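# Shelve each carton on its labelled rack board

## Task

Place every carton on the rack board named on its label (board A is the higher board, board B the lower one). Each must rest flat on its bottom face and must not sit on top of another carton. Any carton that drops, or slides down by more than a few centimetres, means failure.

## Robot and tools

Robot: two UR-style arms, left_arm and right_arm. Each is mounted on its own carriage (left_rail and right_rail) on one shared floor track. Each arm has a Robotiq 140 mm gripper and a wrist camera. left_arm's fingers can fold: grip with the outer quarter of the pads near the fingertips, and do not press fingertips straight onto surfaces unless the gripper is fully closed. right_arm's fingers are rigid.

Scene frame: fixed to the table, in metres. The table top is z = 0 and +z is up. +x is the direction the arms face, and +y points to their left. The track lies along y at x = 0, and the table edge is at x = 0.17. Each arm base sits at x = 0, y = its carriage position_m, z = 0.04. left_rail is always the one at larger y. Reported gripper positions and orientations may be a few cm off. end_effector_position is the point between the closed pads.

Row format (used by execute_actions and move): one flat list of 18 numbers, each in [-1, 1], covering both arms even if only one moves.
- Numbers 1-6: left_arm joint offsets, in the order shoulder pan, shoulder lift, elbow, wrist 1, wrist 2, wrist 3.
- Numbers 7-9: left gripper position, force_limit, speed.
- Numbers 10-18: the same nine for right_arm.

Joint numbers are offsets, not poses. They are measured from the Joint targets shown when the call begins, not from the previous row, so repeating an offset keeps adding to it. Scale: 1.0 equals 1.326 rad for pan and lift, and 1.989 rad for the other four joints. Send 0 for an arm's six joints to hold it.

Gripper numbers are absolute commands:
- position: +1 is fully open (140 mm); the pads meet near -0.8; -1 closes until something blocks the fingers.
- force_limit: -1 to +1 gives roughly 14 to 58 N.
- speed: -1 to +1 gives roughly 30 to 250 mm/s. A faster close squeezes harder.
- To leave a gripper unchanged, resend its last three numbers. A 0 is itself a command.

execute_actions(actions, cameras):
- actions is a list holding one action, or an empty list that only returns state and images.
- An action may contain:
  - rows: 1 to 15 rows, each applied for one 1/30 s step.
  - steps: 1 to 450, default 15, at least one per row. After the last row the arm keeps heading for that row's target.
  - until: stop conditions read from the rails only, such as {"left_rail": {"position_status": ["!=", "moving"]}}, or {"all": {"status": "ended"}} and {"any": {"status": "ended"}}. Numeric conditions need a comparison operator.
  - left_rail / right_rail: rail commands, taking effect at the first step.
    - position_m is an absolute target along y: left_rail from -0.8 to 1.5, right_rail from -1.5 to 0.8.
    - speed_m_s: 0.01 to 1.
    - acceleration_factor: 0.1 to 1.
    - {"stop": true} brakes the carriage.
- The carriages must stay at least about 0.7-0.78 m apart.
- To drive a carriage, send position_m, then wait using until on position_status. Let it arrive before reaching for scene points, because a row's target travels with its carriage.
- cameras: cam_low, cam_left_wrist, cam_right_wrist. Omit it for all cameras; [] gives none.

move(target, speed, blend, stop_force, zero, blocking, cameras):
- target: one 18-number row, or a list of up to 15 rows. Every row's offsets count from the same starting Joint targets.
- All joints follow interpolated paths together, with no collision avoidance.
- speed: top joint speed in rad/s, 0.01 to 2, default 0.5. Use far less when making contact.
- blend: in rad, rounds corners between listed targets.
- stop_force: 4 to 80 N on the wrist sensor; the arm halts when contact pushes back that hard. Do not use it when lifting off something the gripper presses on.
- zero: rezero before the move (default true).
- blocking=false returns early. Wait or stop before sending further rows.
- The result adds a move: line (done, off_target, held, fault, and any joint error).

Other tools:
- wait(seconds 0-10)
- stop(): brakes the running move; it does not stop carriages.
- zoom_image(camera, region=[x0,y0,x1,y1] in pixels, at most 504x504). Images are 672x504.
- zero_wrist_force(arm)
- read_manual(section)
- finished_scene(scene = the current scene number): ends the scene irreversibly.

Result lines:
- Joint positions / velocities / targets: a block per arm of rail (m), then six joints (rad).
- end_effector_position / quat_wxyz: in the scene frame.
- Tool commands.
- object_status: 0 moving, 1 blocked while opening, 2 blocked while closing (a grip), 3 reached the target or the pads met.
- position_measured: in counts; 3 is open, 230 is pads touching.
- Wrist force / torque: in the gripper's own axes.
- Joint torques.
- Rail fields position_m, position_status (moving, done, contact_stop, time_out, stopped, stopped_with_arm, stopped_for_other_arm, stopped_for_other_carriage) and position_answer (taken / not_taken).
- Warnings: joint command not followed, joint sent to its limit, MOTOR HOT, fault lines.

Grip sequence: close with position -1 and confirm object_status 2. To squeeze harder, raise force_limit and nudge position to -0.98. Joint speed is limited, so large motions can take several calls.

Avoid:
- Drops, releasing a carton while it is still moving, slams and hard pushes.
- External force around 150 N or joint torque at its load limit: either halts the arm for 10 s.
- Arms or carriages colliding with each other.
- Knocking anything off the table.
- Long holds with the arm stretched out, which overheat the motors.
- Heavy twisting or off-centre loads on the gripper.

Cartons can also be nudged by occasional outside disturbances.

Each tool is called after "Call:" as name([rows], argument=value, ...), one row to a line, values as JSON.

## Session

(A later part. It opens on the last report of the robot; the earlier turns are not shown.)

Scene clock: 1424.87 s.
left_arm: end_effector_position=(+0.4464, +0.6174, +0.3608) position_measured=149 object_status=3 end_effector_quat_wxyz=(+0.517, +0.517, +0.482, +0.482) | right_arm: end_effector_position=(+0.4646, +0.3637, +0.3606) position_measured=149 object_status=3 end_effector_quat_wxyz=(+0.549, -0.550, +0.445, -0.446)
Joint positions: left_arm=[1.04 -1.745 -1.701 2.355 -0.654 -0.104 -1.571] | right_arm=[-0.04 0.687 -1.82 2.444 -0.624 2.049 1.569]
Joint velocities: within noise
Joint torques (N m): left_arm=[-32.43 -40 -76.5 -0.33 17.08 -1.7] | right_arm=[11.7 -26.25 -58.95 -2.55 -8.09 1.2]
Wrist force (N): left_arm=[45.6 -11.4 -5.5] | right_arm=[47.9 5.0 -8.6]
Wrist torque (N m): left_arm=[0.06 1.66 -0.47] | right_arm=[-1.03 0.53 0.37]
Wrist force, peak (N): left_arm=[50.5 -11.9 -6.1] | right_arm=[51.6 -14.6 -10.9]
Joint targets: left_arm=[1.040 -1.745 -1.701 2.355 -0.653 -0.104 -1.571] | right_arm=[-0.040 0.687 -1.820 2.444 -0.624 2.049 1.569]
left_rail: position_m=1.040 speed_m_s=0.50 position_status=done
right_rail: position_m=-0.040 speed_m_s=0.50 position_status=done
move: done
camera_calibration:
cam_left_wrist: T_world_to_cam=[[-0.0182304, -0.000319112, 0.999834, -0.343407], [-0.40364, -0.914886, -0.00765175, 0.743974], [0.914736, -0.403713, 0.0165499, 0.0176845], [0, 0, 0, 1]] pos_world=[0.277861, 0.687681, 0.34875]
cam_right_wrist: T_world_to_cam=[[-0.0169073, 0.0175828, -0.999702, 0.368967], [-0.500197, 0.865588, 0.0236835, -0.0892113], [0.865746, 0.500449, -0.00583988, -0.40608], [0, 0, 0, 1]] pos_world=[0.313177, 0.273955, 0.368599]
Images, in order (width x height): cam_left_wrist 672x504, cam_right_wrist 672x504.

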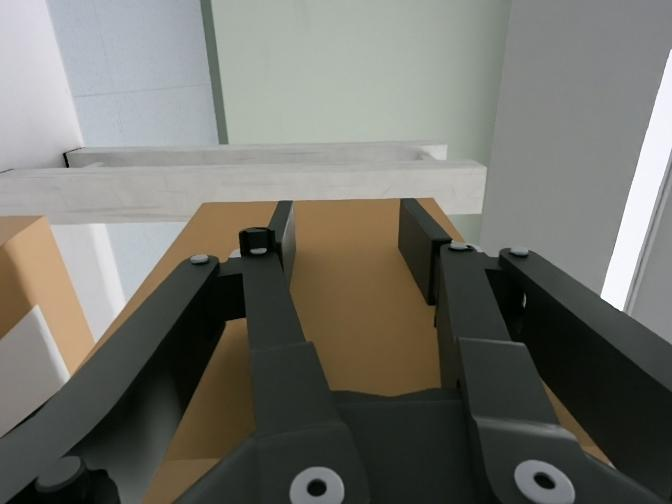

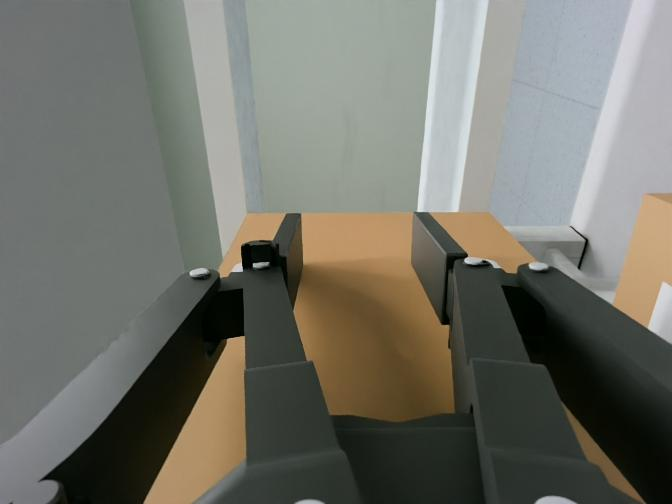

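Call:
move([
  [0.0263,0.0380,-0.0220,-0.0039,0.0343,0,-0.16,1,0,-0.0459,-0.0439,0.0186,0.0107,-0.0140,0,-0.16,1,0],
  [0.0601,0.0745,-0.0445,-0.0056,0.0750,0,-0.16,1,0,-0.1038,-0.0835,0.0338,0.0219,-0.0344,0,-0.16,1,0],
  [0.0897,0.1283,-0.0804,-0.0056,0.0947,0,-0.16,1,0,-0.2289,-0.1428,0.0538,0.0413,-0.1178,0,-0.16,1,0],
  [0.1219,0.1793,-0.1179,-0.0021,0.1162,0,-0.16,1,0,-0.3719,-0.1906,0.0679,0.0592,-0.2131,0,-0.16,1,0],
], speed=0.08, blend=0.006, stop_force=15, cameras=["cam_left_wrist","cam_right_wrist"])

Scene clock: 1487.60 s.
left_arm: end_effector_position=(+0.5049, +0.4720, +0.3611) position_measured=149 object_status=3 end_effector_quat_wxyz=(+0.534, +0.533, +0.464, +0.463) | right_arm: end_effector_position=(+0.5050, +0.2178, +0.3608) position_measured=149 object_status=3 end_effector_quat_wxyz=(+0.533, -0.534, +0.463, -0.464)
Joint positions: left_arm=[1.04 -1.583 -1.464 2.12 -0.658 0.128 -1.571] | right_arm=[-0.04 0.194 -2.072 2.579 -0.506 1.625 1.569]
Joint velocities: within noise
Joint torques (N m): left_arm=[-14.33 -24.82 -78.81 -2.07 26.5 -1.24] | right_arm=[10.39 -14.23 -41.48 -2.3 -26.33 1.44]
Wrist force (N): left_arm=[49.0 -9.4 -5.8] | right_arm=[51.8 6.9 -8.6]
Wrist torque (N m): left_arm=[0.04 1.81 -0.63] | right_arm=[-1.04 0.61 0.04]
Wrist force, peak (N): left_arm=[49.1 -9.2 -6.2] | right_arm=[52.5 7.6 -8.7]
Joint targets: left_arm=[1.040 -1.583 -1.464 2.120 -0.658 0.128 -1.571] | right_arm=[-0.040 0.194 -2.072 2.579 -0.506 1.625 1.569]
left_rail: position_m=1.040 speed_m_s=0.50 position_status=done
right_rail: position_m=-0.040 speed_m_s=0.50 position_status=done
move: done
camera_calibration:
cam_left_wrist: T_world_to_cam=[[-0.0181872, 0.00188005, 0.999833, -0.34378], [-0.466185, -0.884661, -0.00681652, 0.651519], [0.8845, -0.466231, 0.0169659, -0.049889], [0, 0, 0, 1]] pos_world=[0.341603, 0.55376, 0.349011]
cam_right_wrist: T_world_to_cam=[[-0.0157245, 0.0187177, -0.999701, 0.371585], [-0.439086, 0.898132, 0.0237224, 0.0193115], [0.898307, 0.439328, -0.00590399, -0.371182], [0, 0, 0, 1]] pos_world=[0.347758, 0.138771, 0.368824]
Images, in order (width x height): cam_left_wrist 672x504, cam_right_wrist 672x504.

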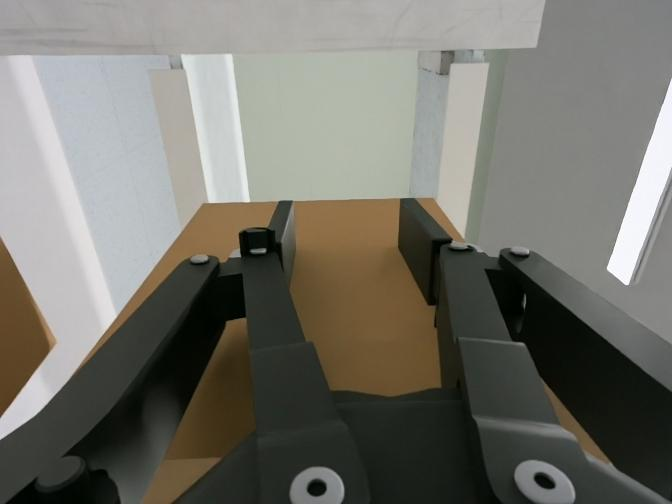

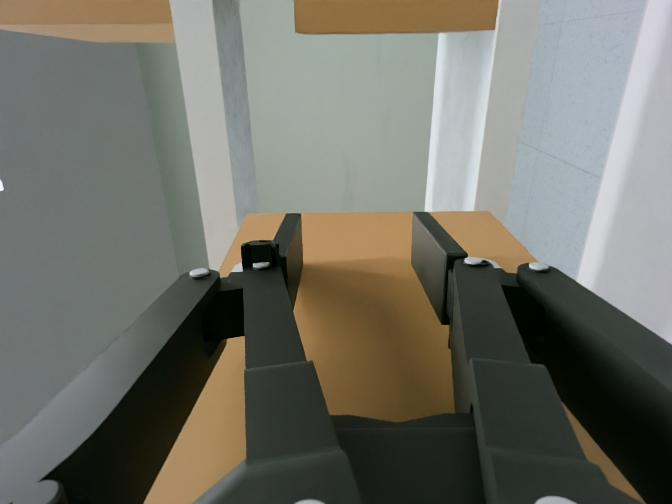

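Call:
move([
  [0.0607,0.0173,-0.0133,0.0018,0.0405,0,-0.16,1,0,-0.0252,0.0690,-0.0208,-0.0252,-0.0168,0,-0.16,1,0],
  [0.1161,0.0363,-0.0285,0.0042,0.0774,0,-0.16,1,0,-0.0425,0.1317,-0.0433,-0.0444,-0.0284,0,-0.16,1,0],
  [0.1691,0.0576,-0.0459,0.0075,0.1127,0,-0.16,1,0,-0.0557,0.1909,-0.0682,-0.0590,-0.0372,0,-0.16,1,0],
  [0.2195,0.0809,-0.0656,0.0116,0.1464,0,-0.16,1,0,-0.0660,0.2468,-0.0951,-0.0695,-0.0440,0,-0.16,1,0],
  [0.2673,0.1061,-0.0874,0.0167,0.1782,0,-0.16,1,0,-0.0742,0.2995,-0.1237,-0.0760,-0.0495,0,-0.16,1,0],
  [0.3121,0.1327,-0.1112,0.0228,0.2080,0,-0.16,1,0,-0.0809,0.3495,-0.1538,-0.0792,-0.0539,0,-0.16,1,0],
  [0.3541,0.1606,-0.1371,0.0300,0.2361,0,-0.16,1,0,-0.0865,0.3974,-0.1853,-0.0796,-0.0577,0,-0.16,1,0],
], speed=0.085, blend=0.006, stop_force=20)

Scene clock: 1509.50 s.
left_arm: end_effector_position=(+0.7872, +0.4719, +0.3613) position_measured=149 object_status=3 end_effector_quat_wxyz=(+0.534, +0.533, +0.464, +0.464) | right_arm: end_effector_position=(+0.7873, +0.2179, +0.3607) position_measured=149 object_status=3 end_effector_quat_wxyz=(+0.533, -0.534, +0.463, -0.464)
Joint positions: left_arm=[1.04 -1.114 -1.251 1.848 -0.598 0.597 -1.571] | right_arm=[-0.04 0.079 -1.546 2.21 -0.665 1.51 1.569]
Joint velocities: within noise
Joint torques (N m): left_arm=[-21.74 -51.05 -75.95 -2.74 24.27 -1.46] | right_arm=[23 -38.61 -51.5 -12.16 -24.7 1.18]
Wrist force (N): left_arm=[45.2 -8.1 -5.1] | right_arm=[48.0 8.9 -9.4]
Wrist torque (N m): left_arm=[-0.09 1.72 -0.75] | right_arm=[-1.09 0.48 -0.19]
Wrist force, peak (N): left_arm=[53.5 -8.3 -6.5] | right_arm=[56.8 7.9 -9.8]
Joint targets: left_arm=[1.040 -1.114 -1.251 1.848 -0.598 0.597 -1.571] | right_arm=[-0.040 0.079 -1.546 2.210 -0.665 1.510 1.569]
left_rail: position_m=1.040 speed_m_s=0.50 position_status=done
right_rail: position_m=-0.040 speed_m_s=0.50 position_status=done
move: done
camera_calibration:
cam_left_wrist: T_world_to_cam=[[-0.0186217, 0.00185101, 0.999825, -0.338463], [-0.466241, -0.88463, -0.00704598, 0.78321], [0.884462, -0.466291, 0.0173363, -0.299685], [0, 0, 0, 1]] pos_world=[0.623922, 0.553737, 0.349118]
cam_right_wrist: T_world_to_cam=[[-0.015778, 0.0187262, -0.9997, 0.375975], [-0.439145, 0.898102, 0.0237539, 0.143238], [0.898278, 0.439388, -0.00594672, -0.624746], [0, 0, 0, 1]] pos_world=[0.63003, 0.138823, 0.368744]

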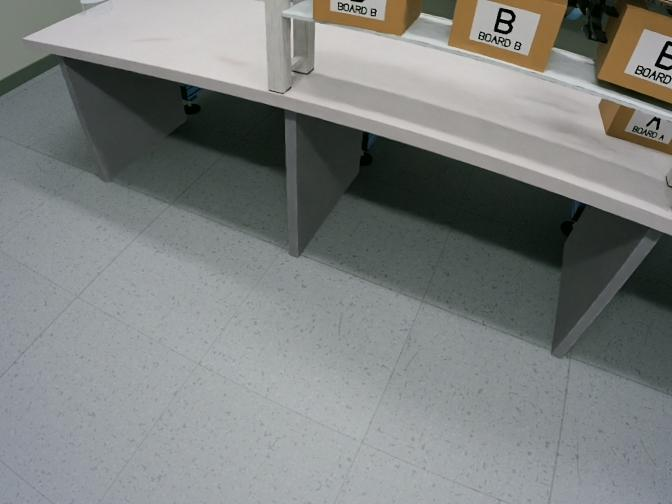

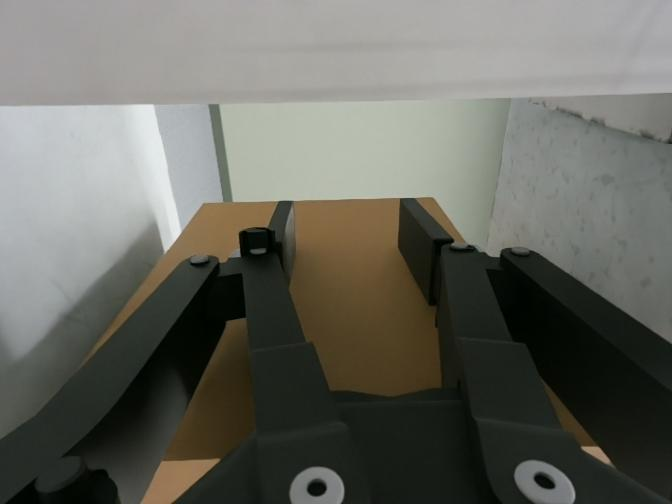

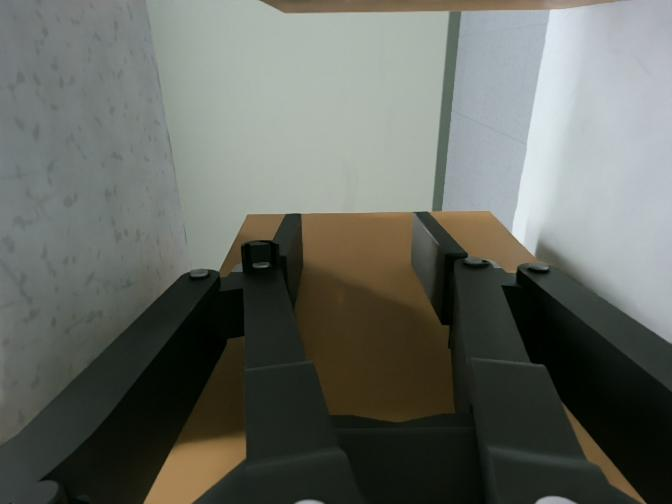

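Call:
move([
  [0,0.0147,0.0075,-0.0173,0,0,-0.16,1,0,0,0.0196,0.0090,-0.0221,0,0,-0.16,1,0],
  [0,0.0303,0.0144,-0.0346,0,0,-0.16,1,0,0,0.0405,0.0174,-0.0444,0,0,-0.16,1,0],
], speed=0.03, blend=0.004, stop_force=8, cameras=[])

Scene clock: 1518.60 s.
left_arm: end_effector_position=(+0.7872, +0.4719, +0.3383) position_measured=149 object_status=3 end_effector_quat_wxyz=(+0.534, +0.533, +0.464, +0.464) | right_arm: end_effector_position=(+0.7874, +0.2179, +0.3371) position_measured=149 object_status=3 end_effector_quat_wxyz=(+0.533, -0.534, +0.463, -0.464)
Joint positions: left_arm=[1.04 -1.114 -1.228 1.865 -0.638 0.597 -1.571] | right_arm=[-0.04 0.079 -1.514 2.231 -0.717 1.51 1.569]
Joint velocities: within noise
Joint torques (N m): left_arm=[-29.48 -93.17 -75.93 -2.93 24.64 -1.54] | right_arm=[25.65 -59.38 -46.07 -1.26 -23.36 0.95]
Wrist force (N): left_arm=[45.8 -7.1 -6.7] | right_arm=[48.9 1.4 -10.6]
Wrist torque (N m): left_arm=[0.28 1.65 -0.77] | right_arm=[-1.78 0.55 0.04]
Wrist force, peak (N): left_arm=[47.9 0.8 -2.6] | right_arm=[48.7 9.6 -9.4]
Joint targets: left_arm=[1.040 -1.114 -1.228 1.865 -0.638 0.597 -1.571] | right_arm=[-0.040 0.079 -1.514 2.231 -0.717 1.510 1.569]
left_rail: position_m=1.040 speed_m_s=0.50 position_status=done
right_rail: position_m=-0.040 speed_m_s=0.50 position_status=done
move: contact (left_arm, right_arm); path passed 1 of 2 targets; left_arm: the wrist 1 is farthest, 0.029 rad from its target; right_arm: the wrist 1 is farthest, 0.036 rad from its target
No camera images: "cameras" was empty.

Press 3.5 mm left (L rates .00104…), 2.8 right.

Call:
move(target=[0,0.0029,0.0013,-0.0032,0,0,-0.16,1,0,0,0.0032,0.0013,-0.0034,0,0,-0.16,1,0], speed=0.01, stop_force=25, cameras=["cam_left_wrist","cam_right_wrist"])

Scene clock: 1524.00 s.
left_arm: end_effector_position=(+0.7873, +0.4718, +0.3365) position_measured=149 object_status=3 end_effector_quat_wxyz=(+0.534, +0.533, +0.464, +0.463) | right_arm: end_effector_position=(+0.7874, +0.2179, +0.3339) position_measured=149 object_status=3 end_effector_quat_wxyz=(+0.533, -0.534, +0.463, -0.464)
Joint positions: left_arm=[1.04 -1.114 -1.226 1.866 -0.642 0.597 -1.571] | right_arm=[-0.04 0.079 -1.51 2.234 -0.724 1.51 1.569]
Joint velocities: within noise
Joint torques (N m): left_arm=[-31.73 -71.98 -60.73 0.1 24.48 -1.16] | right_arm=[26.29 -15.65 -22.12 -2.16 -23.21 1.03]
Wrist force (N): left_arm=[50.4 16.6 -4.5] | right_arm=[50.7 -18.4 -20.1]
Wrist torque (N m): left_arm=[-0.37 1.82 -0.93] | right_arm=[-1.20 0.40 0.25]
Wrist force, peak (N): left_arm=[51.5 22.4 -4.0] | right_arm=[50.9 -19.0 -21.0]
Joint targets: left_arm=[1.040 -1.114 -1.226 1.866 -0.642 0.597 -1.571] | right_arm=[-0.040 0.079 -1.510 2.234 -0.724 1.510 1.569]
left_rail: position_m=1.040 speed_m_s=0.50 position_status=done
right_rail: position_m=-0.040 speed_m_s=0.50 position_status=done
move: contact (left_arm)
camera_calibration:
cam_left_wrist: T_world_to_cam=[[-0.0189256, 0.00246904, 0.999818, -0.313748], [-0.466231, -0.884638, -0.00664071, 0.782839], [0.88446, -0.466272, 0.0178934, -0.299555], [0, 0, 0, 1]] pos_world=[0.623991, 0.55363, 0.32425]
cam_right_wrist: T_world_to_cam=[[-0.0156035, 0.0187401, -0.999703, 0.349036], [-0.439149, 0.898102, 0.0236899, 0.143945], [0.898279, 0.439388, -0.00578385, -0.625087], [0, 0, 0, 1]] pos_world=[0.630162, 0.138837, 0.341907]
Images, in order (width x height): cam_left_wrist 672x504, cam_right_wrist 672x504.

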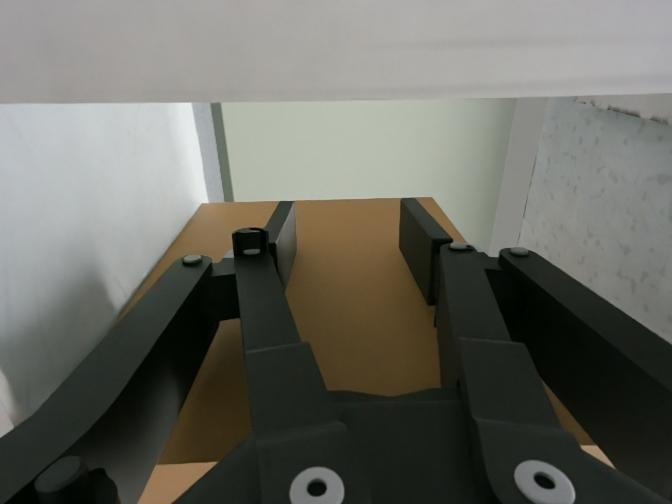

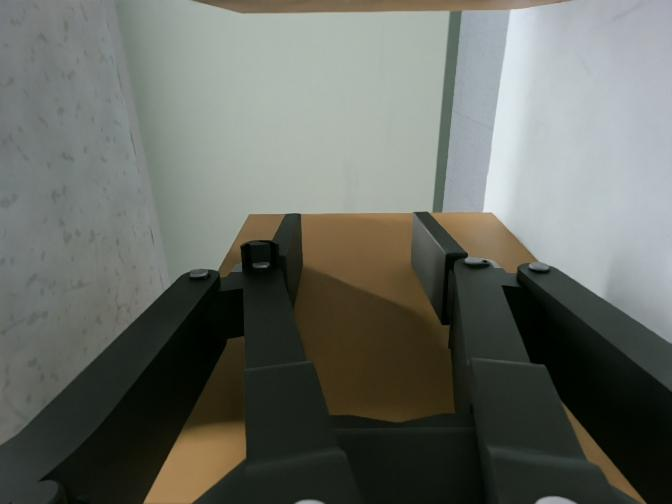

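Call:
move(target=[0.0050,-0.0080,0.0078,-0.0025,0.0033,0,-0.16,1,0,-0.0202,-0.0066,0.0047,-0.0003,-0.0135,0,-0.16,1,0], speed=0.03, cameras=["cam_left_wrist","cam_right_wrist"])

Call:
move([
  [-0.0701,-0.0456,0.0408,-0.0094,-0.0470,0,-0.16,1,0,0.0066,-0.0827,0.0503,0.0048,0.0045,0,-0.16,1,0],
  [-0.1483,-0.0872,0.0766,-0.0175,-0.0991,0,-0.16,1,0,0.0156,-0.1673,0.0980,0.0135,0.0105,0,-0.16,1,0],
  [-0.3390,-0.2655,0.2098,-0.0318,-0.2263,0,-0.16,1,0,0.2215,-0.3005,0.1523,0.0480,0.1478,0,-0.16,1,0],
  [-0.5190,-0.4892,0.3253,0.0019,-0.3463,0,-0.16,1,0,0.4457,-0.2764,0.1434,0.0409,0.2972,0,-0.16,1,0],
], speed=0.3, blend=0.02)

Scene clock: 1555.97 s.
left_arm: end_effector_position=(+0.7872, +0.4817, +0.3365) position_measured=149 object_status=3 end_effector_quat_wxyz=(+0.534, +0.533, +0.464, +0.463) | right_arm: end_effector_position=(+0.7874, +0.2056, +0.3340) position_measured=149 object_status=3 end_effector_quat_wxyz=(+0.533, -0.534, +0.463, -0.464)
Joint positions: left_arm=[1.04 -1.107 -1.237 1.881 -0.646 0.604 -1.571] | right_arm=[-0.04 0.053 -1.519 2.243 -0.724 1.484 1.569]
Joint velocities: within noise
Joint torques (N m): left_arm=[14.44 -92.35 -29.5 -4.71 2.61 -1.3] | right_arm=[-14.32 -57.21 -24.92 -7.33 -2.97 1.33]
Wrist force (N): left_arm=[0.3 -0.2 0.4] | right_arm=[4.1 1.6 -2.2]
Wrist torque (N m): left_arm=[0.02 0.07 -0.27] | right_arm=[-0.31 -1.07 -0.29]
Wrist force, peak (N): left_arm=[50.4 17.0 -4.3] | right_arm=[50.7 -18.5 -19.9]
Joint targets: left_arm=[1.040 -1.107 -1.237 1.881 -0.646 0.604 -1.571] | right_arm=[-0.040 0.053 -1.519 2.243 -0.724 1.484 1.569]
left_rail: position_m=1.040 speed_m_s=0.50 position_status=done
right_rail: position_m=-0.040 speed_m_s=0.50 position_status=done
move: done
camera_calibration:
cam_left_wrist: T_world_to_cam=[[-0.0189717, 0.00253584, 0.999817, -0.31371], [-0.466182, -0.884664, -0.0066021, 0.791558], [0.884486, -0.466221, 0.0179658, -0.294954], [0, 0, 0, 1]] pos_world=[0.623941, 0.563545, 0.324177]
cam_right_wrist: T_world_to_cam=[[-0.0155937, 0.0187394, -0.999703, 0.349313], [-0.439212, 0.898071, 0.0236853, 0.155019], [0.898248, 0.439451, -0.00577366, -0.619583], [0, 0, 0, 1]] pos_world=[0.630072, 0.126513, 0.34196]
Images, in order (width x height): cam_left_wrist 672x504, cam_right_wrist 672x504.

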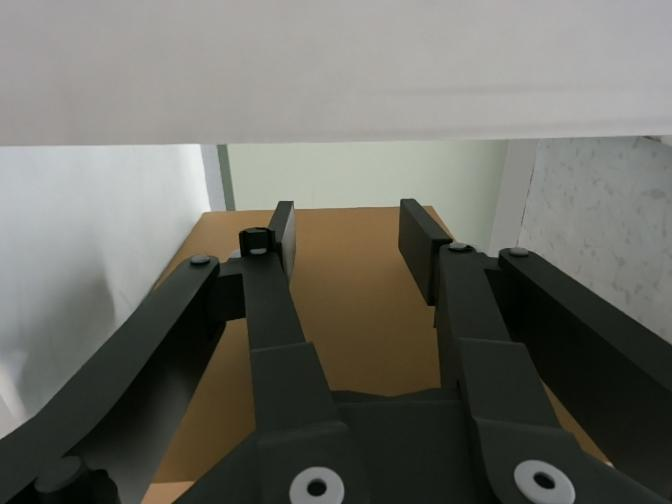

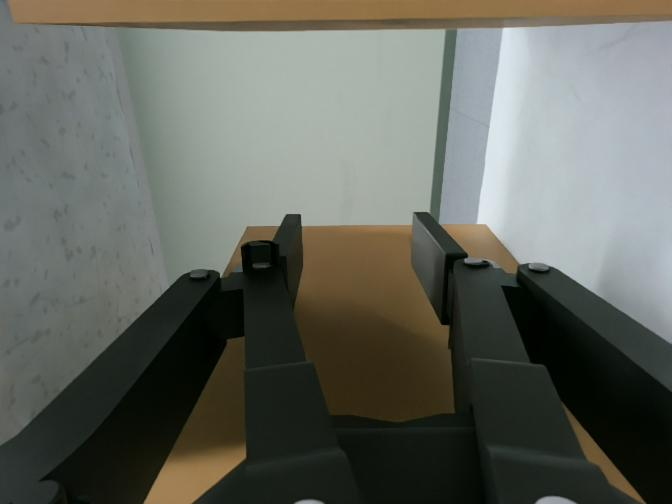

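Scene clock: 1559.17 s.
left_arm: end_effector_position=(+0.4474, +0.6926, +0.3408) position_measured=149 object_status=3 end_effector_quat_wxyz=(+0.534, +0.534, +0.464, +0.464) | right_arm: end_effector_position=(+0.4471, +0.3074, +0.3408) position_measured=149 object_status=3 end_effector_quat_wxyz=(+0.533, -0.534, +0.463, -0.464)
Joint positions: left_arm=[1.04 -1.795 -1.885 2.528 -0.643 -0.085 -1.571] | right_arm=[-0.04 0.643 -1.885 2.528 -0.643 2.074 1.569]
Joint velocities: within noise
Joint torques (N m): left_arm=[-15.11 -26.64 -28.37 3.44 -2.69 -1.53] | right_arm=[13.2 2.61 -43.88 -6.66 3.52 1.16]
Wrist force (N): left_arm=[0.2 -0.4 0.2] | right_arm=[3.8 1.7 -1.9]
Wrist torque (N m): left_arm=[-0.03 0.06 -0.29] | right_arm=[-0.29 -1.03 -0.37]
Wrist force, peak (N): left_arm=[2.2 -0.2 2.8] | right_arm=[5.1 2.1 -3.0]
Joint targets: left_arm=[1.040 -1.795 -1.885 2.528 -0.643 -0.085 -1.571] | right_arm=[-0.040 0.643 -1.885 2.528 -0.643 2.075 1.569]
left_rail: position_m=1.040 speed_m_s=0.50 position_status=done
right_rail: position_m=-0.040 speed_m_s=0.50 position_status=done
move: done
camera_calibration:
cam_left_wrist: T_world_to_cam=[[-0.018289, 0.000583033, 0.999833, -0.32396], [-0.465657, -0.884929, -0.00800179, 0.820191], [0.884776, -0.465725, 0.0164559, 0.103864], [0, 0, 0, 1]] pos_world=[0.284106, 0.774372, 0.328759]
cam_right_wrist: T_world_to_cam=[[-0.0156352, 0.0187201, -0.999703, 0.348888], [-0.439075, 0.898138, 0.0236853, -0.0860864], [0.898314, 0.439315, -0.00582302, -0.358658], [0, 0, 0, 1]] pos_world=[0.289844, 0.22835, 0.348735]

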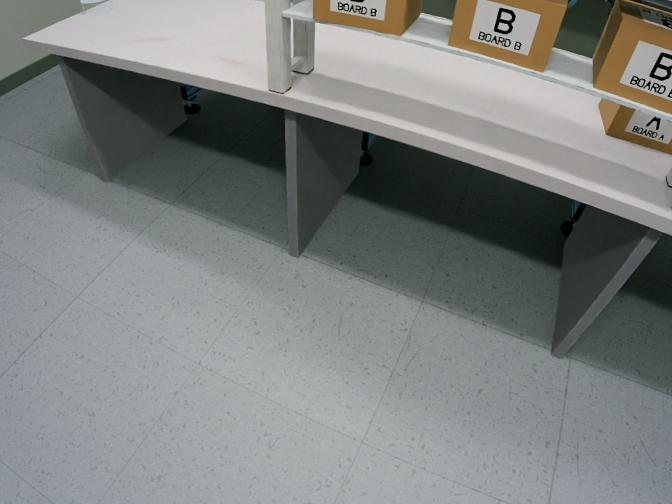

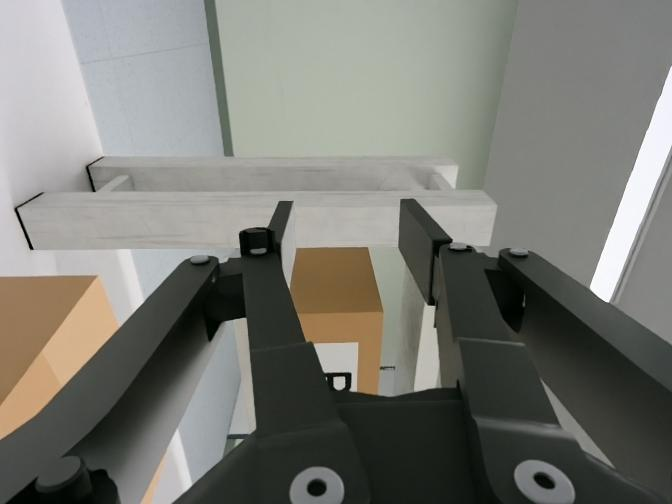

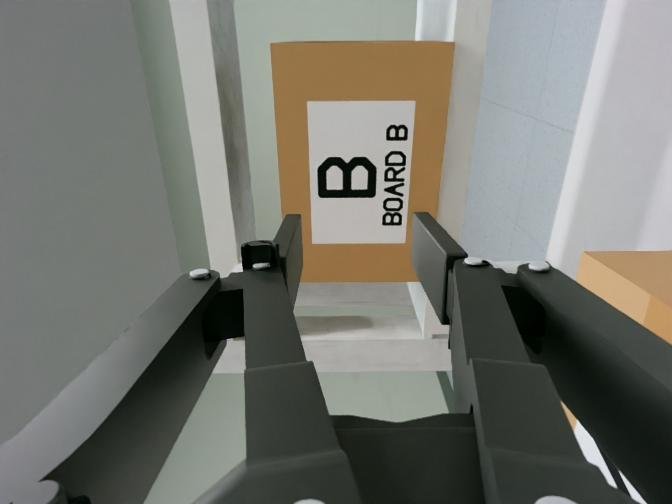

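Call:
move([
  [0,0.1446,0.0467,-0.1428,0,0,-0.16,1,0,0,0.1446,0.0467,-0.1428,0,0,-0.16,1,0],
  [0,0.3301,0.0739,-0.2937,0,0,-0.16,1,0,0,0.3301,0.0739,-0.2937,0,0,-0.16,1,0],
  [0,0.5370,0.0816,-0.4394,0,0,-0.16,1,0,0,0.5370,0.0816,-0.4394,0,0,-0.16,1,0],
], speed=0.35, blend=0.03, stop_force=20, cameras=["cam_left_wrist","cam_right_wrist"])

Scene clock: 1568.00 s.
left_arm: end_effector_position=(+0.4475, +0.6930, +0.0951) position_measured=149 object_status=3 end_effector_quat_wxyz=(+0.534, +0.534, +0.464, +0.464) | right_arm: end_effector_position=(+0.4469, +0.3073, +0.0949) position_measured=149 object_status=3 end_effector_quat_wxyz=(+0.533, -0.534, +0.463, -0.464)
Joint positions: left_arm=[1.04 -1.795 -1.173 2.691 -1.517 -0.085 -1.571] | right_arm=[-0.04 0.643 -1.173 2.691 -1.517 2.075 1.569]
Joint velocities: within noise
Joint torques (N m): left_arm=[-13.89 -17.03 7.52 -2.09 1.91 -1.22] | right_arm=[6.95 -28.79 3.63 -6.43 2.54 1.11]
Wrist force (N): left_arm=[-0.5 -0.4 0.0] | right_arm=[3.6 1.9 -2.2]
Wrist torque (N m): left_arm=[-0.01 0.21 -0.29] | right_arm=[-0.24 -1.00 -0.38]
Wrist force, peak (N): left_arm=[1.1 0.9 0.7] | right_arm=[3.7 2.9 -2.5]
Joint targets: left_arm=[1.040 -1.795 -1.173 2.691 -1.517 -0.085 -1.571] | right_arm=[-0.040 0.643 -1.173 2.691 -1.517 2.075 1.569]
left_rail: position_m=1.040 speed_m_s=0.50 position_status=done
right_rail: position_m=-0.040 speed_m_s=0.50 position_status=done
move: done
camera_calibration:
cam_left_wrist: T_world_to_cam=[[-0.0183753, 0.000205178, 0.999831, -0.0779652], [-0.465654, -0.884927, -0.00837639, 0.818545], [0.884776, -0.465729, 0.0163564, 0.108049], [0, 0, 0, 1]] pos_world=[0.284127, 0.774691, 0.0830412]
cam_right_wrist: T_world_to_cam=[[-0.0159661, 0.0184719, -0.999702, 0.103347], [-0.439081, 0.898137, 0.0236078, -0.0802739], [0.898305, 0.439327, -0.00622905, -0.359827], [0, 0, 0, 1]] pos_world=[0.289638, 0.22827, 0.10297]
Images, in order (width x height): cam_left_wrist 672x504, cam_right_wrist 672x504.

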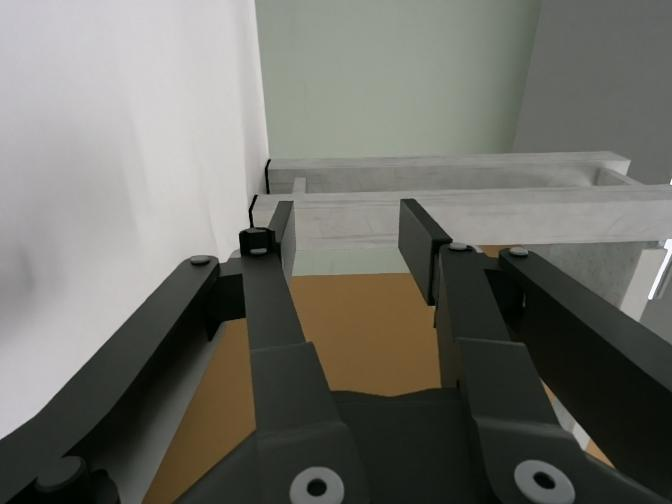

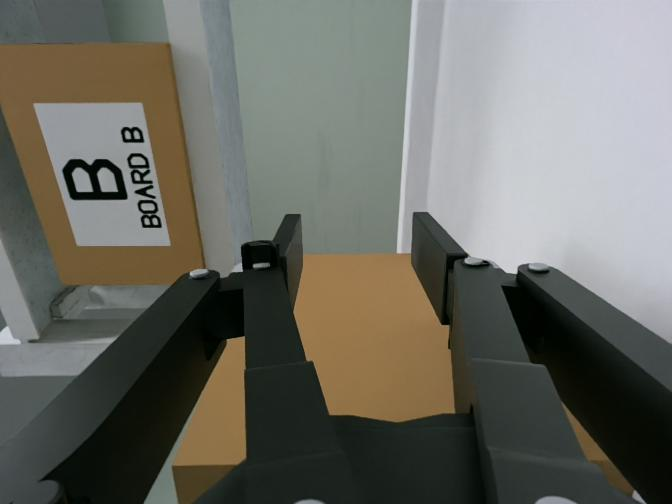

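Call:
move(target=[0.0566,0.0145,-0.0533,0.0432,0.0292,0,-0.16,1,0,-0.0223,0.0025,-0.0135,0.0113,-0.0241,0,-0.16,1,0], speed=0.15, stop_force=10, cameras=[])

Call:
move(target=[0.0142,0.0162,-0.0394,0.0286,0.0095,0,-0.16,1,0,0.0814,0.0117,-0.0389,0.0311,0.0543,0,-0.16,1,0], speed=0.045, stop_force=8, cameras=["cam_left_wrist","cam_right_wrist"])

Scene clock: 1602.70 s.
left_arm: end_effector_position=(+0.4614, +0.6482, +0.0952) position_measured=149 object_status=3 end_effector_quat_wxyz=(+0.530, +0.530, +0.469, +0.468) | right_arm: end_effector_position=(+0.4674, +0.3190, +0.0953) position_measured=149 object_status=3 end_effector_quat_wxyz=(+0.538, -0.538, +0.458, -0.459)
Joint positions: left_arm=[1.04 -1.72 -1.154 2.585 -1.431 -0.027 -1.571] | right_arm=[-0.04 0.614 -1.17 2.664 -1.494 2.027 1.569]
Joint velocities: within noise
Joint torques (N m): left_arm=[11.42 -26.24 -16.38 2.93 2.36 -1.2] | right_arm=[-13.87 -29.58 -11.46 0.77 -2.94 1.41]
Wrist force (N): left_arm=[-0.3 -0.5 0.4] | right_arm=[3.8 2.0 -2.2]
Wrist torque (N m): left_arm=[-0.04 0.17 -0.30] | right_arm=[-0.18 -1.02 -0.34]
Wrist force, peak (N): left_arm=[-1.3 -0.3 0.1] | right_arm=[3.7 2.2 -2.9]
Joint targets: left_arm=[1.040 -1.720 -1.154 2.585 -1.431 -0.027 -1.571] | right_arm=[-0.040 0.614 -1.170 2.664 -1.494 2.027 1.569]
left_rail: position_m=1.040 speed_m_s=0.50 position_status=done
right_rail: position_m=-0.040 speed_m_s=0.50 position_status=done
move: done
No camera images: "cameras" was empty.

Scene clock: 1605.77 s.
left_arm: end_effector_position=(+0.4619, +0.6160, +0.0950) position_measured=149 object_status=3 end_effector_quat_wxyz=(+0.530, +0.530, +0.469, +0.468) | right_arm: end_effector_position=(+0.4676, +0.3488, +0.0951) position_measured=149 object_status=3 end_effector_quat_wxyz=(+0.538, -0.538, +0.459, -0.459)
Joint positions: left_arm=[1.04 -1.706 -1.137 2.523 -1.386 -0.012 -1.571] | right_arm=[-0.04 0.693 -1.159 2.607 -1.449 2.106 1.569]
Joint velocities: within noise
Joint torques (N m): left_arm=[-17.05 -71.39 0 -0.92 -1.71 -1.44] | right_arm=[-14.39 -55.92 0.68 -6.34 -2.95 1.08]
Wrist force (N): left_arm=[1.9 0.4 0.8] | right_arm=[4.5 2.3 -1.8]
Wrist torque (N m): left_arm=[-0.03 0.18 -0.24] | right_arm=[-0.12 -1.17 -0.36]
Wrist force, peak (N): left_arm=[8.0 -1.3 -2.2] | right_arm=[12.0 0.3 -3.9]
Joint targets: left_arm=[1.040 -1.706 -1.137 2.523 -1.386 -0.012 -1.571] | right_arm=[-0.040 0.693 -1.159 2.607 -1.449 2.106 1.569]
left_rail: position_m=1.040 speed_m_s=0.50 position_status=done
right_rail: position_m=-0.040 speed_m_s=0.50 position_status=done
move: contact (left_arm, right_arm); left_arm: the elbow is farthest, 0.017 rad from its target; right_arm: the shoulder pan is farthest, 0.029 rad from its target
camera_calibration:
cam_left_wrist: T_world_to_cam=[[-0.0182199, 0.000616857, 0.999834, -0.0779752], [-0.450538, -0.892724, -0.00765933, 0.754905], [0.892571, -0.450603, 0.0165432, 0.0464597], [0, 0, 0, 1]] pos_world=[0.297224, 0.694905, 0.0829757]
cam_right_wrist: T_world_to_cam=[[-0.0154882, 0.0188335, -0.999703, 0.102781], [-0.455452, 0.889942, 0.023822, -0.0979536], [0.890126, 0.455686, -0.00520583, -0.398638], [0, 0, 0, 1]] pos_world=[0.311817, 0.266891, 0.103008]
Images, in order (width x height): cam_left_wrist 672x504, cam_right_wrist 672x504.

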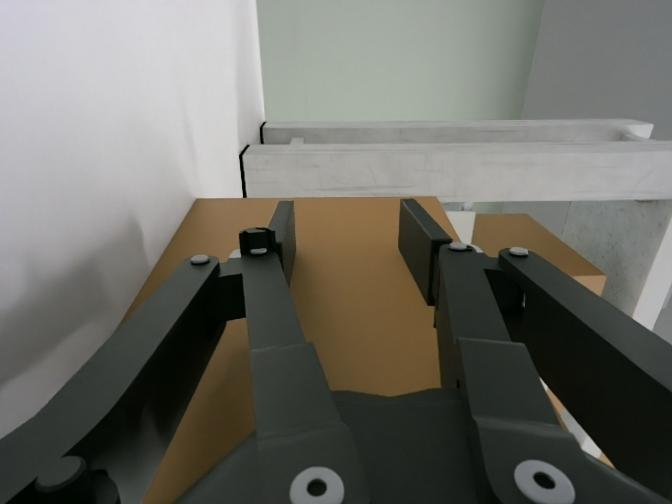

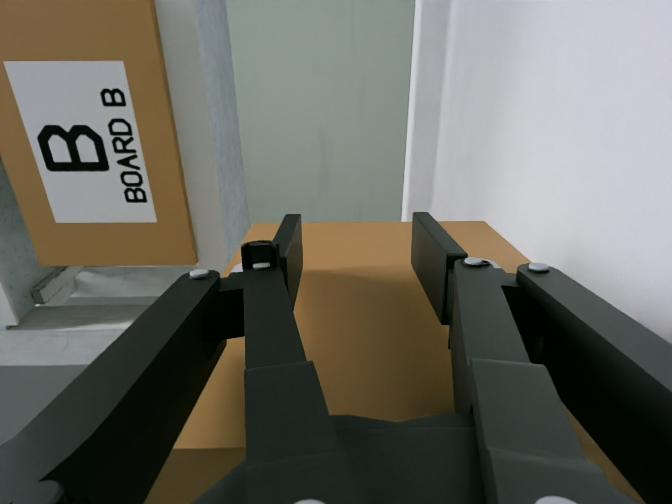

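Call:
move(target=[-0.0138,0.0011,-0.0028,0.0020,-0.0273,0,-0.16,1,0,-0.0410,-0.0069,0.0150,-0.0099,-0.0445,0,-0.16,1,0], speed=0.12, cameras=[])

Call:
move(target=[0.0056,0.0060,-0.0133,0.0094,0.0037,0,-0.16,1,0,0.0281,0.0063,-0.0127,0.0085,0.0188,0,-0.16,1,0], speed=0.025, stop_force=6, cameras=["cam_left_wrist","cam_right_wrist"])

Scene clock: 1623.97 s.
left_arm: end_effector_position=(+0.4557, +0.6228, +0.0951) position_measured=149 object_status=3 end_effector_quat_wxyz=(+0.521, +0.521, +0.478, +0.478) | right_arm: end_effector_position=(+0.4700, +0.3425, +0.0957) position_measured=149 object_status=3 end_effector_quat_wxyz=(+0.545, -0.546, +0.449, -0.450)
Joint positions: left_arm=[1.04 -1.724 -1.136 2.518 -1.382 -0.066 -1.571] | right_arm=[-0.04 0.638 -1.168 2.637 -1.469 2.017 1.569]
Joint velocities: within noise
Joint torques (N m): left_arm=[-14.04 -27.45 -19.08 3.33 -2.49 -1.54] | right_arm=[-12.62 -56.12 3.11 -7 -3.12 1.3]
Wrist force (N): left_arm=[-0.2 -0.4 0.1] | right_arm=[3.9 2.5 -2.1]
Wrist torque (N m): left_arm=[-0.02 0.15 -0.29] | right_arm=[-0.07 -1.02 -0.32]
Wrist force, peak (N): left_arm=[1.7 0.6 1.2] | right_arm=[4.5 2.8 -2.0]
Joint targets: left_arm=[1.040 -1.724 -1.136 2.518 -1.382 -0.067 -1.571] | right_arm=[-0.040 0.638 -1.168 2.637 -1.469 2.017 1.569]
left_rail: position_m=1.040 speed_m_s=0.50 position_status=done
right_rail: position_m=-0.040 speed_m_s=0.50 position_status=done
move: done
No camera images: "cameras" was empty.

Scene clock: 1626.13 s.
left_arm: end_effector_position=(+0.4562, +0.6144, +0.0951) position_measured=149 object_status=3 end_effector_quat_wxyz=(+0.521, +0.521, +0.478, +0.478) | right_arm: end_effector_position=(+0.4696, +0.3507, +0.0952) position_measured=149 object_status=3 end_effector_quat_wxyz=(+0.545, -0.546, +0.449, -0.450)
Joint positions: left_arm=[1.04 -1.719 -1.131 2.501 -1.371 -0.062 -1.571] | right_arm=[-0.04 0.661 -1.163 2.622 -1.459 2.039 1.569]
Joint velocities: within noise
Joint torques (N m): left_arm=[-11.97 -72.04 -1.57 -1.28 -1.01 -1.18] | right_arm=[-11.77 -55.84 0.36 -6.05 -4.53 1.17]
Wrist force (N): left_arm=[2.9 -1.9 -2.7] | right_arm=[7.2 1.0 -1.7]
Wrist torque (N m): left_arm=[0.07 0.20 -0.18] | right_arm=[-0.10 -0.85 -0.21]
Wrist force, peak (N): left_arm=[7.2 -1.4 -3.3] | right_arm=[13.6 -0.4 -6.4]
Joint targets: left_arm=[1.040 -1.719 -1.131 2.501 -1.371 -0.062 -1.571] | right_arm=[-0.040 0.661 -1.163 2.622 -1.459 2.039 1.569]
left_rail: position_m=1.040 speed_m_s=0.50 position_status=done
right_rail: position_m=-0.040 speed_m_s=0.50 position_status=done
move: contact (left_arm, right_arm); right_arm: the shoulder pan is farthest, 0.015 rad from its target
camera_calibration:
cam_left_wrist: T_world_to_cam=[[-0.0182402, -0.0000905825, 0.999834, -0.0776791], [-0.418011, -0.908409, -0.00770817, 0.74569], [0.908259, -0.418082, 0.0165317, 0.0237661], [0, 0, 0, 1]] pos_world=[0.288704, 0.687321, 0.0830212]
cam_right_wrist: T_world_to_cam=[[-0.0168898, 0.0176473, -0.999702, 0.10386], [-0.485456, 0.873942, 0.023629, -0.0789676], [0.874098, 0.48571, -0.00619375, -0.404154], [0, 0, 0, 1]] pos_world=[0.316689, 0.263482, 0.103192]
Images, in order (width x height): cam_left_wrist 672x504, cam_right_wrist 672x504.

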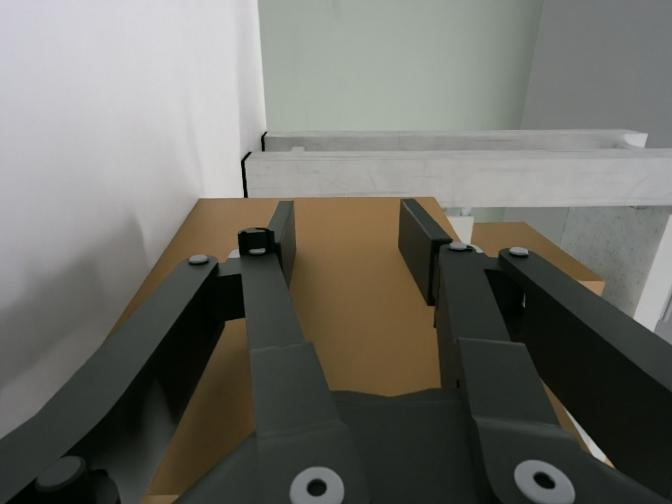

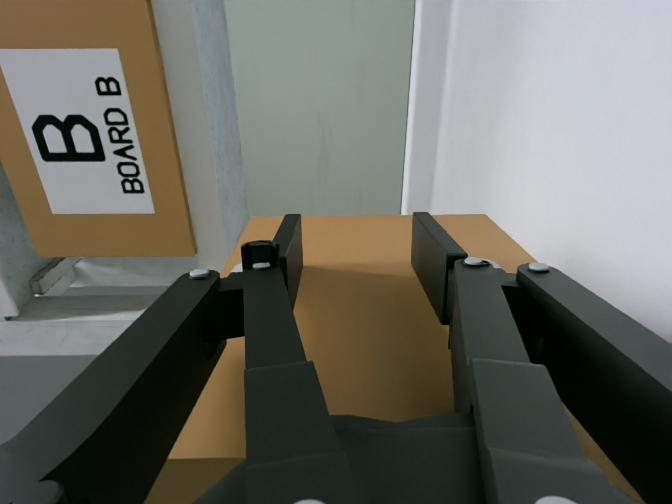

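Call:
move(target=[0.0016,0.0026,-0.0050,0.0038,0.0011,0,-0.16,1,0,0.0112,0.0023,-0.0053,0.0037,0.0075,0,-0.16,1,0], speed=0.012, stop_force=46, cameras=[])

Scene clock: 1635.20 s.
left_arm: end_effector_position=(+0.4563, +0.6100, +0.0949) position_measured=149 object_status=3 end_effector_quat_wxyz=(+0.521, +0.521, +0.478, +0.478) | right_arm: end_effector_position=(+0.4695, +0.3545, +0.0950) position_measured=149 object_status=3 end_effector_quat_wxyz=(+0.545, -0.546, +0.449, -0.450)
Joint positions: left_arm=[1.04 -1.717 -1.128 2.493 -1.364 -0.06 -1.571] | right_arm=[-0.04 0.671 -1.161 2.615 -1.454 2.05 1.569]
Joint velocities: within noise
Joint torques (N m): left_arm=[-36.01 -76.04 -32.52 -7.62 14.86 -1.33] | right_arm=[4.6 -49.3 -12.98 -4.5 -21.03 1.24]
Wrist force (N): left_arm=[47.2 1.2 -2.1] | right_arm=[46.9 -14.4 -14.4]
Wrist torque (N m): left_arm=[-0.02 1.83 -0.90] | right_arm=[-0.30 -1.73 -0.38]
Wrist force, peak (N): left_arm=[50.9 1.0 -1.6] | right_arm=[51.7 -15.4 -19.1]
Joint targets: left_arm=[1.040 -1.717 -1.128 2.493 -1.364 -0.060 -1.571] | right_arm=[-0.040 0.671 -1.161 2.615 -1.454 2.050 1.569]
left_rail: position_m=1.040 speed_m_s=0.50 position_status=done
right_rail: position_m=-0.040 speed_m_s=0.50 position_status=done
move: contact (left_arm, right_arm)
No camera images: "cameras" was empty.

Call:
move([
  [0,-0.0514,-0.0001,0.0339,0,0,-0.16,1,0,0,-0.0621,-0.0005,0.0419,0,0,-0.16,1,0],
  [0,-0.1094,-0.0026,0.0750,0,0,-0.16,1,0,0,-0.1329,-0.0035,0.0921,0,0,-0.16,1,0],
], speed=0.06, blend=0.004, cameras=["cam_left_wrist","cam_right_wrist"])

Scene clock: 1684.57 s.
left_arm: end_effector_position=(+0.4563, +0.6102, +0.1508) position_measured=149 object_status=3 end_effector_quat_wxyz=(+0.521, +0.521, +0.478, +0.478) | right_arm: end_effector_position=(+0.4695, +0.3545, +0.1507) position_measured=149 object_status=3 end_effector_quat_wxyz=(+0.545, -0.546, +0.449, -0.450)
Joint positions: left_arm=[1.04 -1.717 -1.273 2.487 -1.215 -0.06 -1.571] | right_arm=[-0.04 0.671 -1.337 2.608 -1.271 2.05 1.569]
Joint velocities: within noise
Joint torques (N m): left_arm=[-28.16 -68.31 -56.72 0.03 10.75 -1.4] | right_arm=[8.55 -54.76 -41.16 -2.85 -19.2 1.46]
Wrist force (N): left_arm=[39.8 -9.5 -0.8] | right_arm=[43.5 11.0 -10.3]
Wrist torque (N m): left_arm=[0.33 1.69 -0.35] | right_arm=[0.36 -0.99 -0.06]
Wrist force, peak (N): left_arm=[49.0 0.8 -2.4] | right_arm=[48.8 12.8 -12.3]
Joint targets: left_arm=[1.040 -1.717 -1.273 2.487 -1.214 -0.060 -1.571] | right_arm=[-0.040 0.671 -1.337 2.608 -1.271 2.050 1.569]
left_rail: position_m=1.040 speed_m_s=0.50 position_status=done
right_rail: position_m=-0.040 speed_m_s=0.50 position_status=done
move: done
camera_calibration:
cam_left_wrist: T_world_to_cam=[[-0.0182486, -0.000153384, 0.999833, -0.133367], [-0.41779, -0.908511, -0.00776473, 0.74229], [0.90836, -0.417862, 0.016515, 0.0207879], [0, 0, 0, 1]] pos_world=[0.288805, 0.683044, 0.138765]
cam_right_wrist: T_world_to_cam=[[-0.016846, 0.0176775, -0.999702, 0.159266], [-0.485271, 0.874044, 0.0236328, -0.08378], [0.874202, 0.485524, -0.00614583, -0.405548], [0, 0, 0, 1]] pos_world=[0.316557, 0.267315, 0.158706]
Images, in order (width x height): cam_left_wrist 672x504, cam_right_wrist 672x504.

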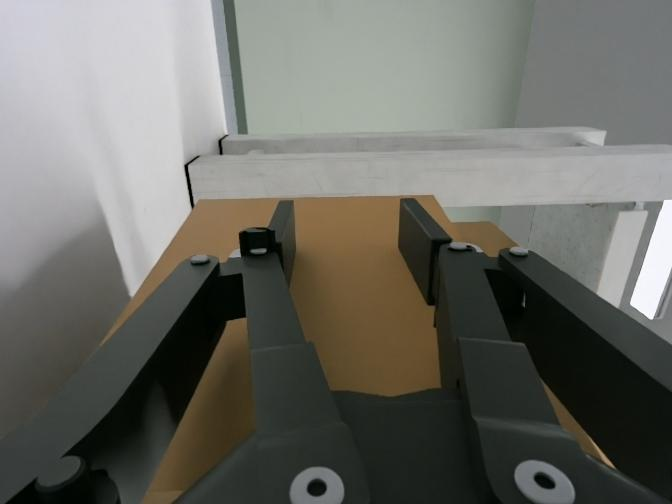

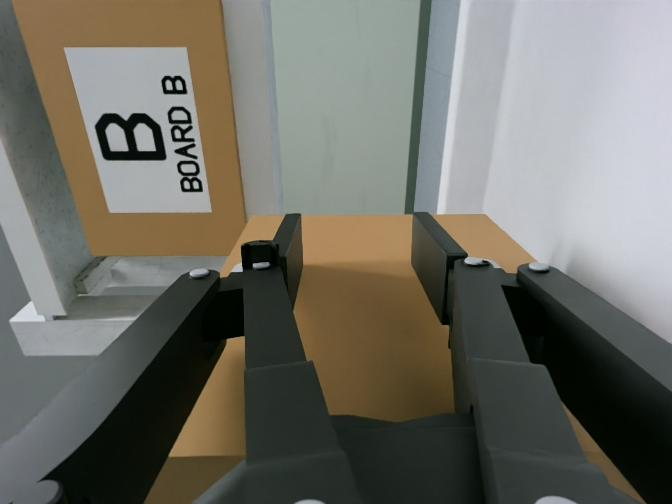

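Call:
move([
  [0.0002,-0.0645,-0.0060,0.0490,0.0002,0,-0.16,1,0,0.0010,-0.0783,-0.0070,0.0592,0.0007,0,-0.16,1,0],
  [0.0002,-0.1250,-0.0143,0.0977,0.0002,0,-0.16,1,0,0.0010,-0.1508,-0.0168,0.1173,0.0007,0,-0.16,1,0],
  [0.0002,-0.1809,-0.0251,0.1458,0.0002,0,-0.16,1,0,0.0010,-0.2164,-0.0294,0.1737,0.0007,0,-0.16,1,0],
  [0.0002,-0.2314,-0.0384,0.1927,0.0002,0,-0.16,1,0,0.0010,-0.2743,-0.0446,0.2275,0.0007,0,-0.16,1,0],
  [0.0002,-0.2765,-0.0537,0.2381,0.0002,0,-0.16,1,0,0.0010,-0.3245,-0.0621,0.2785,0.0007,0,-0.16,1,0],
  [0.0002,-0.3161,-0.0711,0.2819,0.0002,0,-0.16,1,0,0.0010,-0.3673,-0.0816,0.3264,0.0007,0,-0.16,1,0],
  [0.0002,-0.3502,-0.0903,0.3238,0.0002,0,-0.16,1,0,0.0010,-0.4031,-0.1029,0.3716,0.0007,0,-0.16,1,0],
  [0.0002,-0.3793,-0.1112,0.3640,0.0002,0,-0.16,1,0,0.0010,-0.4325,-0.1256,0.4140,0.0007,0,-0.16,1,0],
], speed=0.12, blend=0.006, stop_force=18, cameras=[])

Call:
move([
  [0,-0.0241,-0.0224,0.0385,0,0,-0.16,1,0,0,-0.0238,-0.0242,0.0401,0,0,-0.16,1,0],
  [0,-0.0437,-0.0462,0.0753,0,0,-0.16,1,0,0,-0.0423,-0.0497,0.0779,0,0,-0.16,1,0],
  [0,-0.0593,-0.0712,0.1108,0,0,-0.16,1,0,0,-0.0562,-0.0763,0.1137,0,0,-0.16,1,0],
  [0,-0.0710,-0.0976,0.1449,0,0,-0.16,1,0,0,-0.0660,-0.1040,0.1480,0,0,-0.16,1,0],
  [0,-0.0802,-0.1292,0.1826,0,0,-0.16,1,0,0,-0.0727,-0.1370,0.1855,0,0,-0.16,1,0],
], speed=0.1, blend=0.006, stop_force=18, cameras=["cam_left_wrist","cam_right_wrist"])

Scene clock: 1724.27 s.
left_arm: end_effector_position=(+0.4563, +0.6098, +0.4314) position_measured=149 object_status=3 end_effector_quat_wxyz=(+0.521, +0.521, +0.478, +0.478) | right_arm: end_effector_position=(+0.4693, +0.3548, +0.4310) position_measured=149 object_status=3 end_effector_quat_wxyz=(+0.545, -0.546, +0.449, -0.450)
Joint positions: left_arm=[1.04 -1.717 -1.776 2.266 -0.491 -0.06 -1.571] | right_arm=[-0.04 0.672 -1.91 2.358 -0.447 2.051 1.569]
Joint velocities: within noise
Joint torques (N m): left_arm=[-36.31 -39.96 -77.28 -0.73 12.23 -1.43] | right_arm=[8.89 -22.95 -61.66 -2.88 -20.13 1.45]
Wrist force (N): left_arm=[44.7 -10.8 -1.1] | right_arm=[48.2 11.2 -11.0]
Wrist torque (N m): left_arm=[0.37 1.74 -0.24] | right_arm=[0.33 -0.88 0.04]
Wrist force, peak (N): left_arm=[52.7 -9.3 -0.3] | right_arm=[56.0 12.2 -14.1]
Joint targets: left_arm=[1.040 -1.717 -1.776 2.266 -0.491 -0.060 -1.571] | right_arm=[-0.040 0.672 -1.910 2.358 -0.447 2.051 1.569]
left_rail: position_m=1.040 speed_m_s=0.50 position_status=done
right_rail: position_m=-0.040 speed_m_s=0.50 position_status=done
move: done
No camera images: "cameras" was empty.

Scene clock: 1729.00 s.
left_arm: end_effector_position=(+0.4563, +0.6100, +0.6115) position_measured=149 object_status=3 end_effector_quat_wxyz=(+0.521, +0.521, +0.478, +0.478) | right_arm: end_effector_position=(+0.4693, +0.3548, +0.6110) position_measured=149 object_status=3 end_effector_quat_wxyz=(+0.545, -0.546, +0.449, -0.450)
Joint positions: left_arm=[1.04 -1.717 -1.882 2.009 -0.127 -0.06 -1.571] | right_arm=[-0.04 0.672 -2.007 2.086 -0.078 2.051 1.569]
Joint velocities: within noise
Joint torques (N m): left_arm=[-30.8 -28.57 -74.11 -0.87 19.76 -0.97] | right_arm=[10.63 -14.53 -60.89 -3.18 -17.1 1.5]
Wrist force (N): left_arm=[45.1 -10.4 -0.8] | right_arm=[48.0 10.5 -11.8]
Wrist torque (N m): left_arm=[0.29 1.76 -0.21] | right_arm=[0.30 -0.86 -0.04]
Wrist force, peak (N): left_arm=[52.7 -10.7 -0.6] | right_arm=[55.6 12.4 -14.2]
Joint targets: left_arm=[1.040 -1.717 -1.882 2.009 -0.127 -0.060 -1.571] | right_arm=[-0.040 0.672 -2.007 2.086 -0.078 2.051 1.569]
left_rail: position_m=1.040 speed_m_s=0.50 position_status=done
right_rail: position_m=-0.040 speed_m_s=0.50 position_status=done
move: done
camera_calibration:
cam_left_wrist: T_world_to_cam=[[-0.0182101, 0.000109913, 0.999834, -0.594168], [-0.417897, -0.908464, -0.00751134, 0.745637], [0.908312, -0.417964, 0.0165892, 0.0130881], [0, 0, 0, 1]] pos_world=[0.288891, 0.68292, 0.599453]
cam_right_wrist: T_world_to_cam=[[-0.0170017, 0.0175531, -0.999701, 0.619558], [-0.485231, 0.874067, 0.0235994, -0.095058], [0.874221, 0.485488, -0.00634334, -0.402519], [0, 0, 0, 1]] pos_world=[0.316299, 0.26763, 0.619063]
Images, in order (width x height): cam_left_wrist 672x504, cam_right_wrist 672x504.

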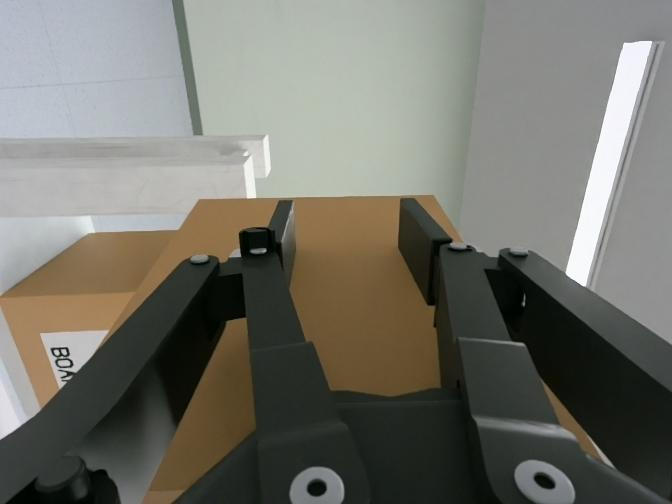

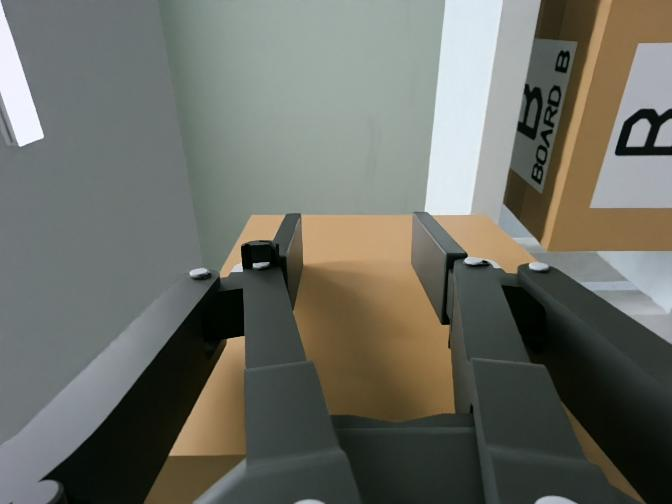

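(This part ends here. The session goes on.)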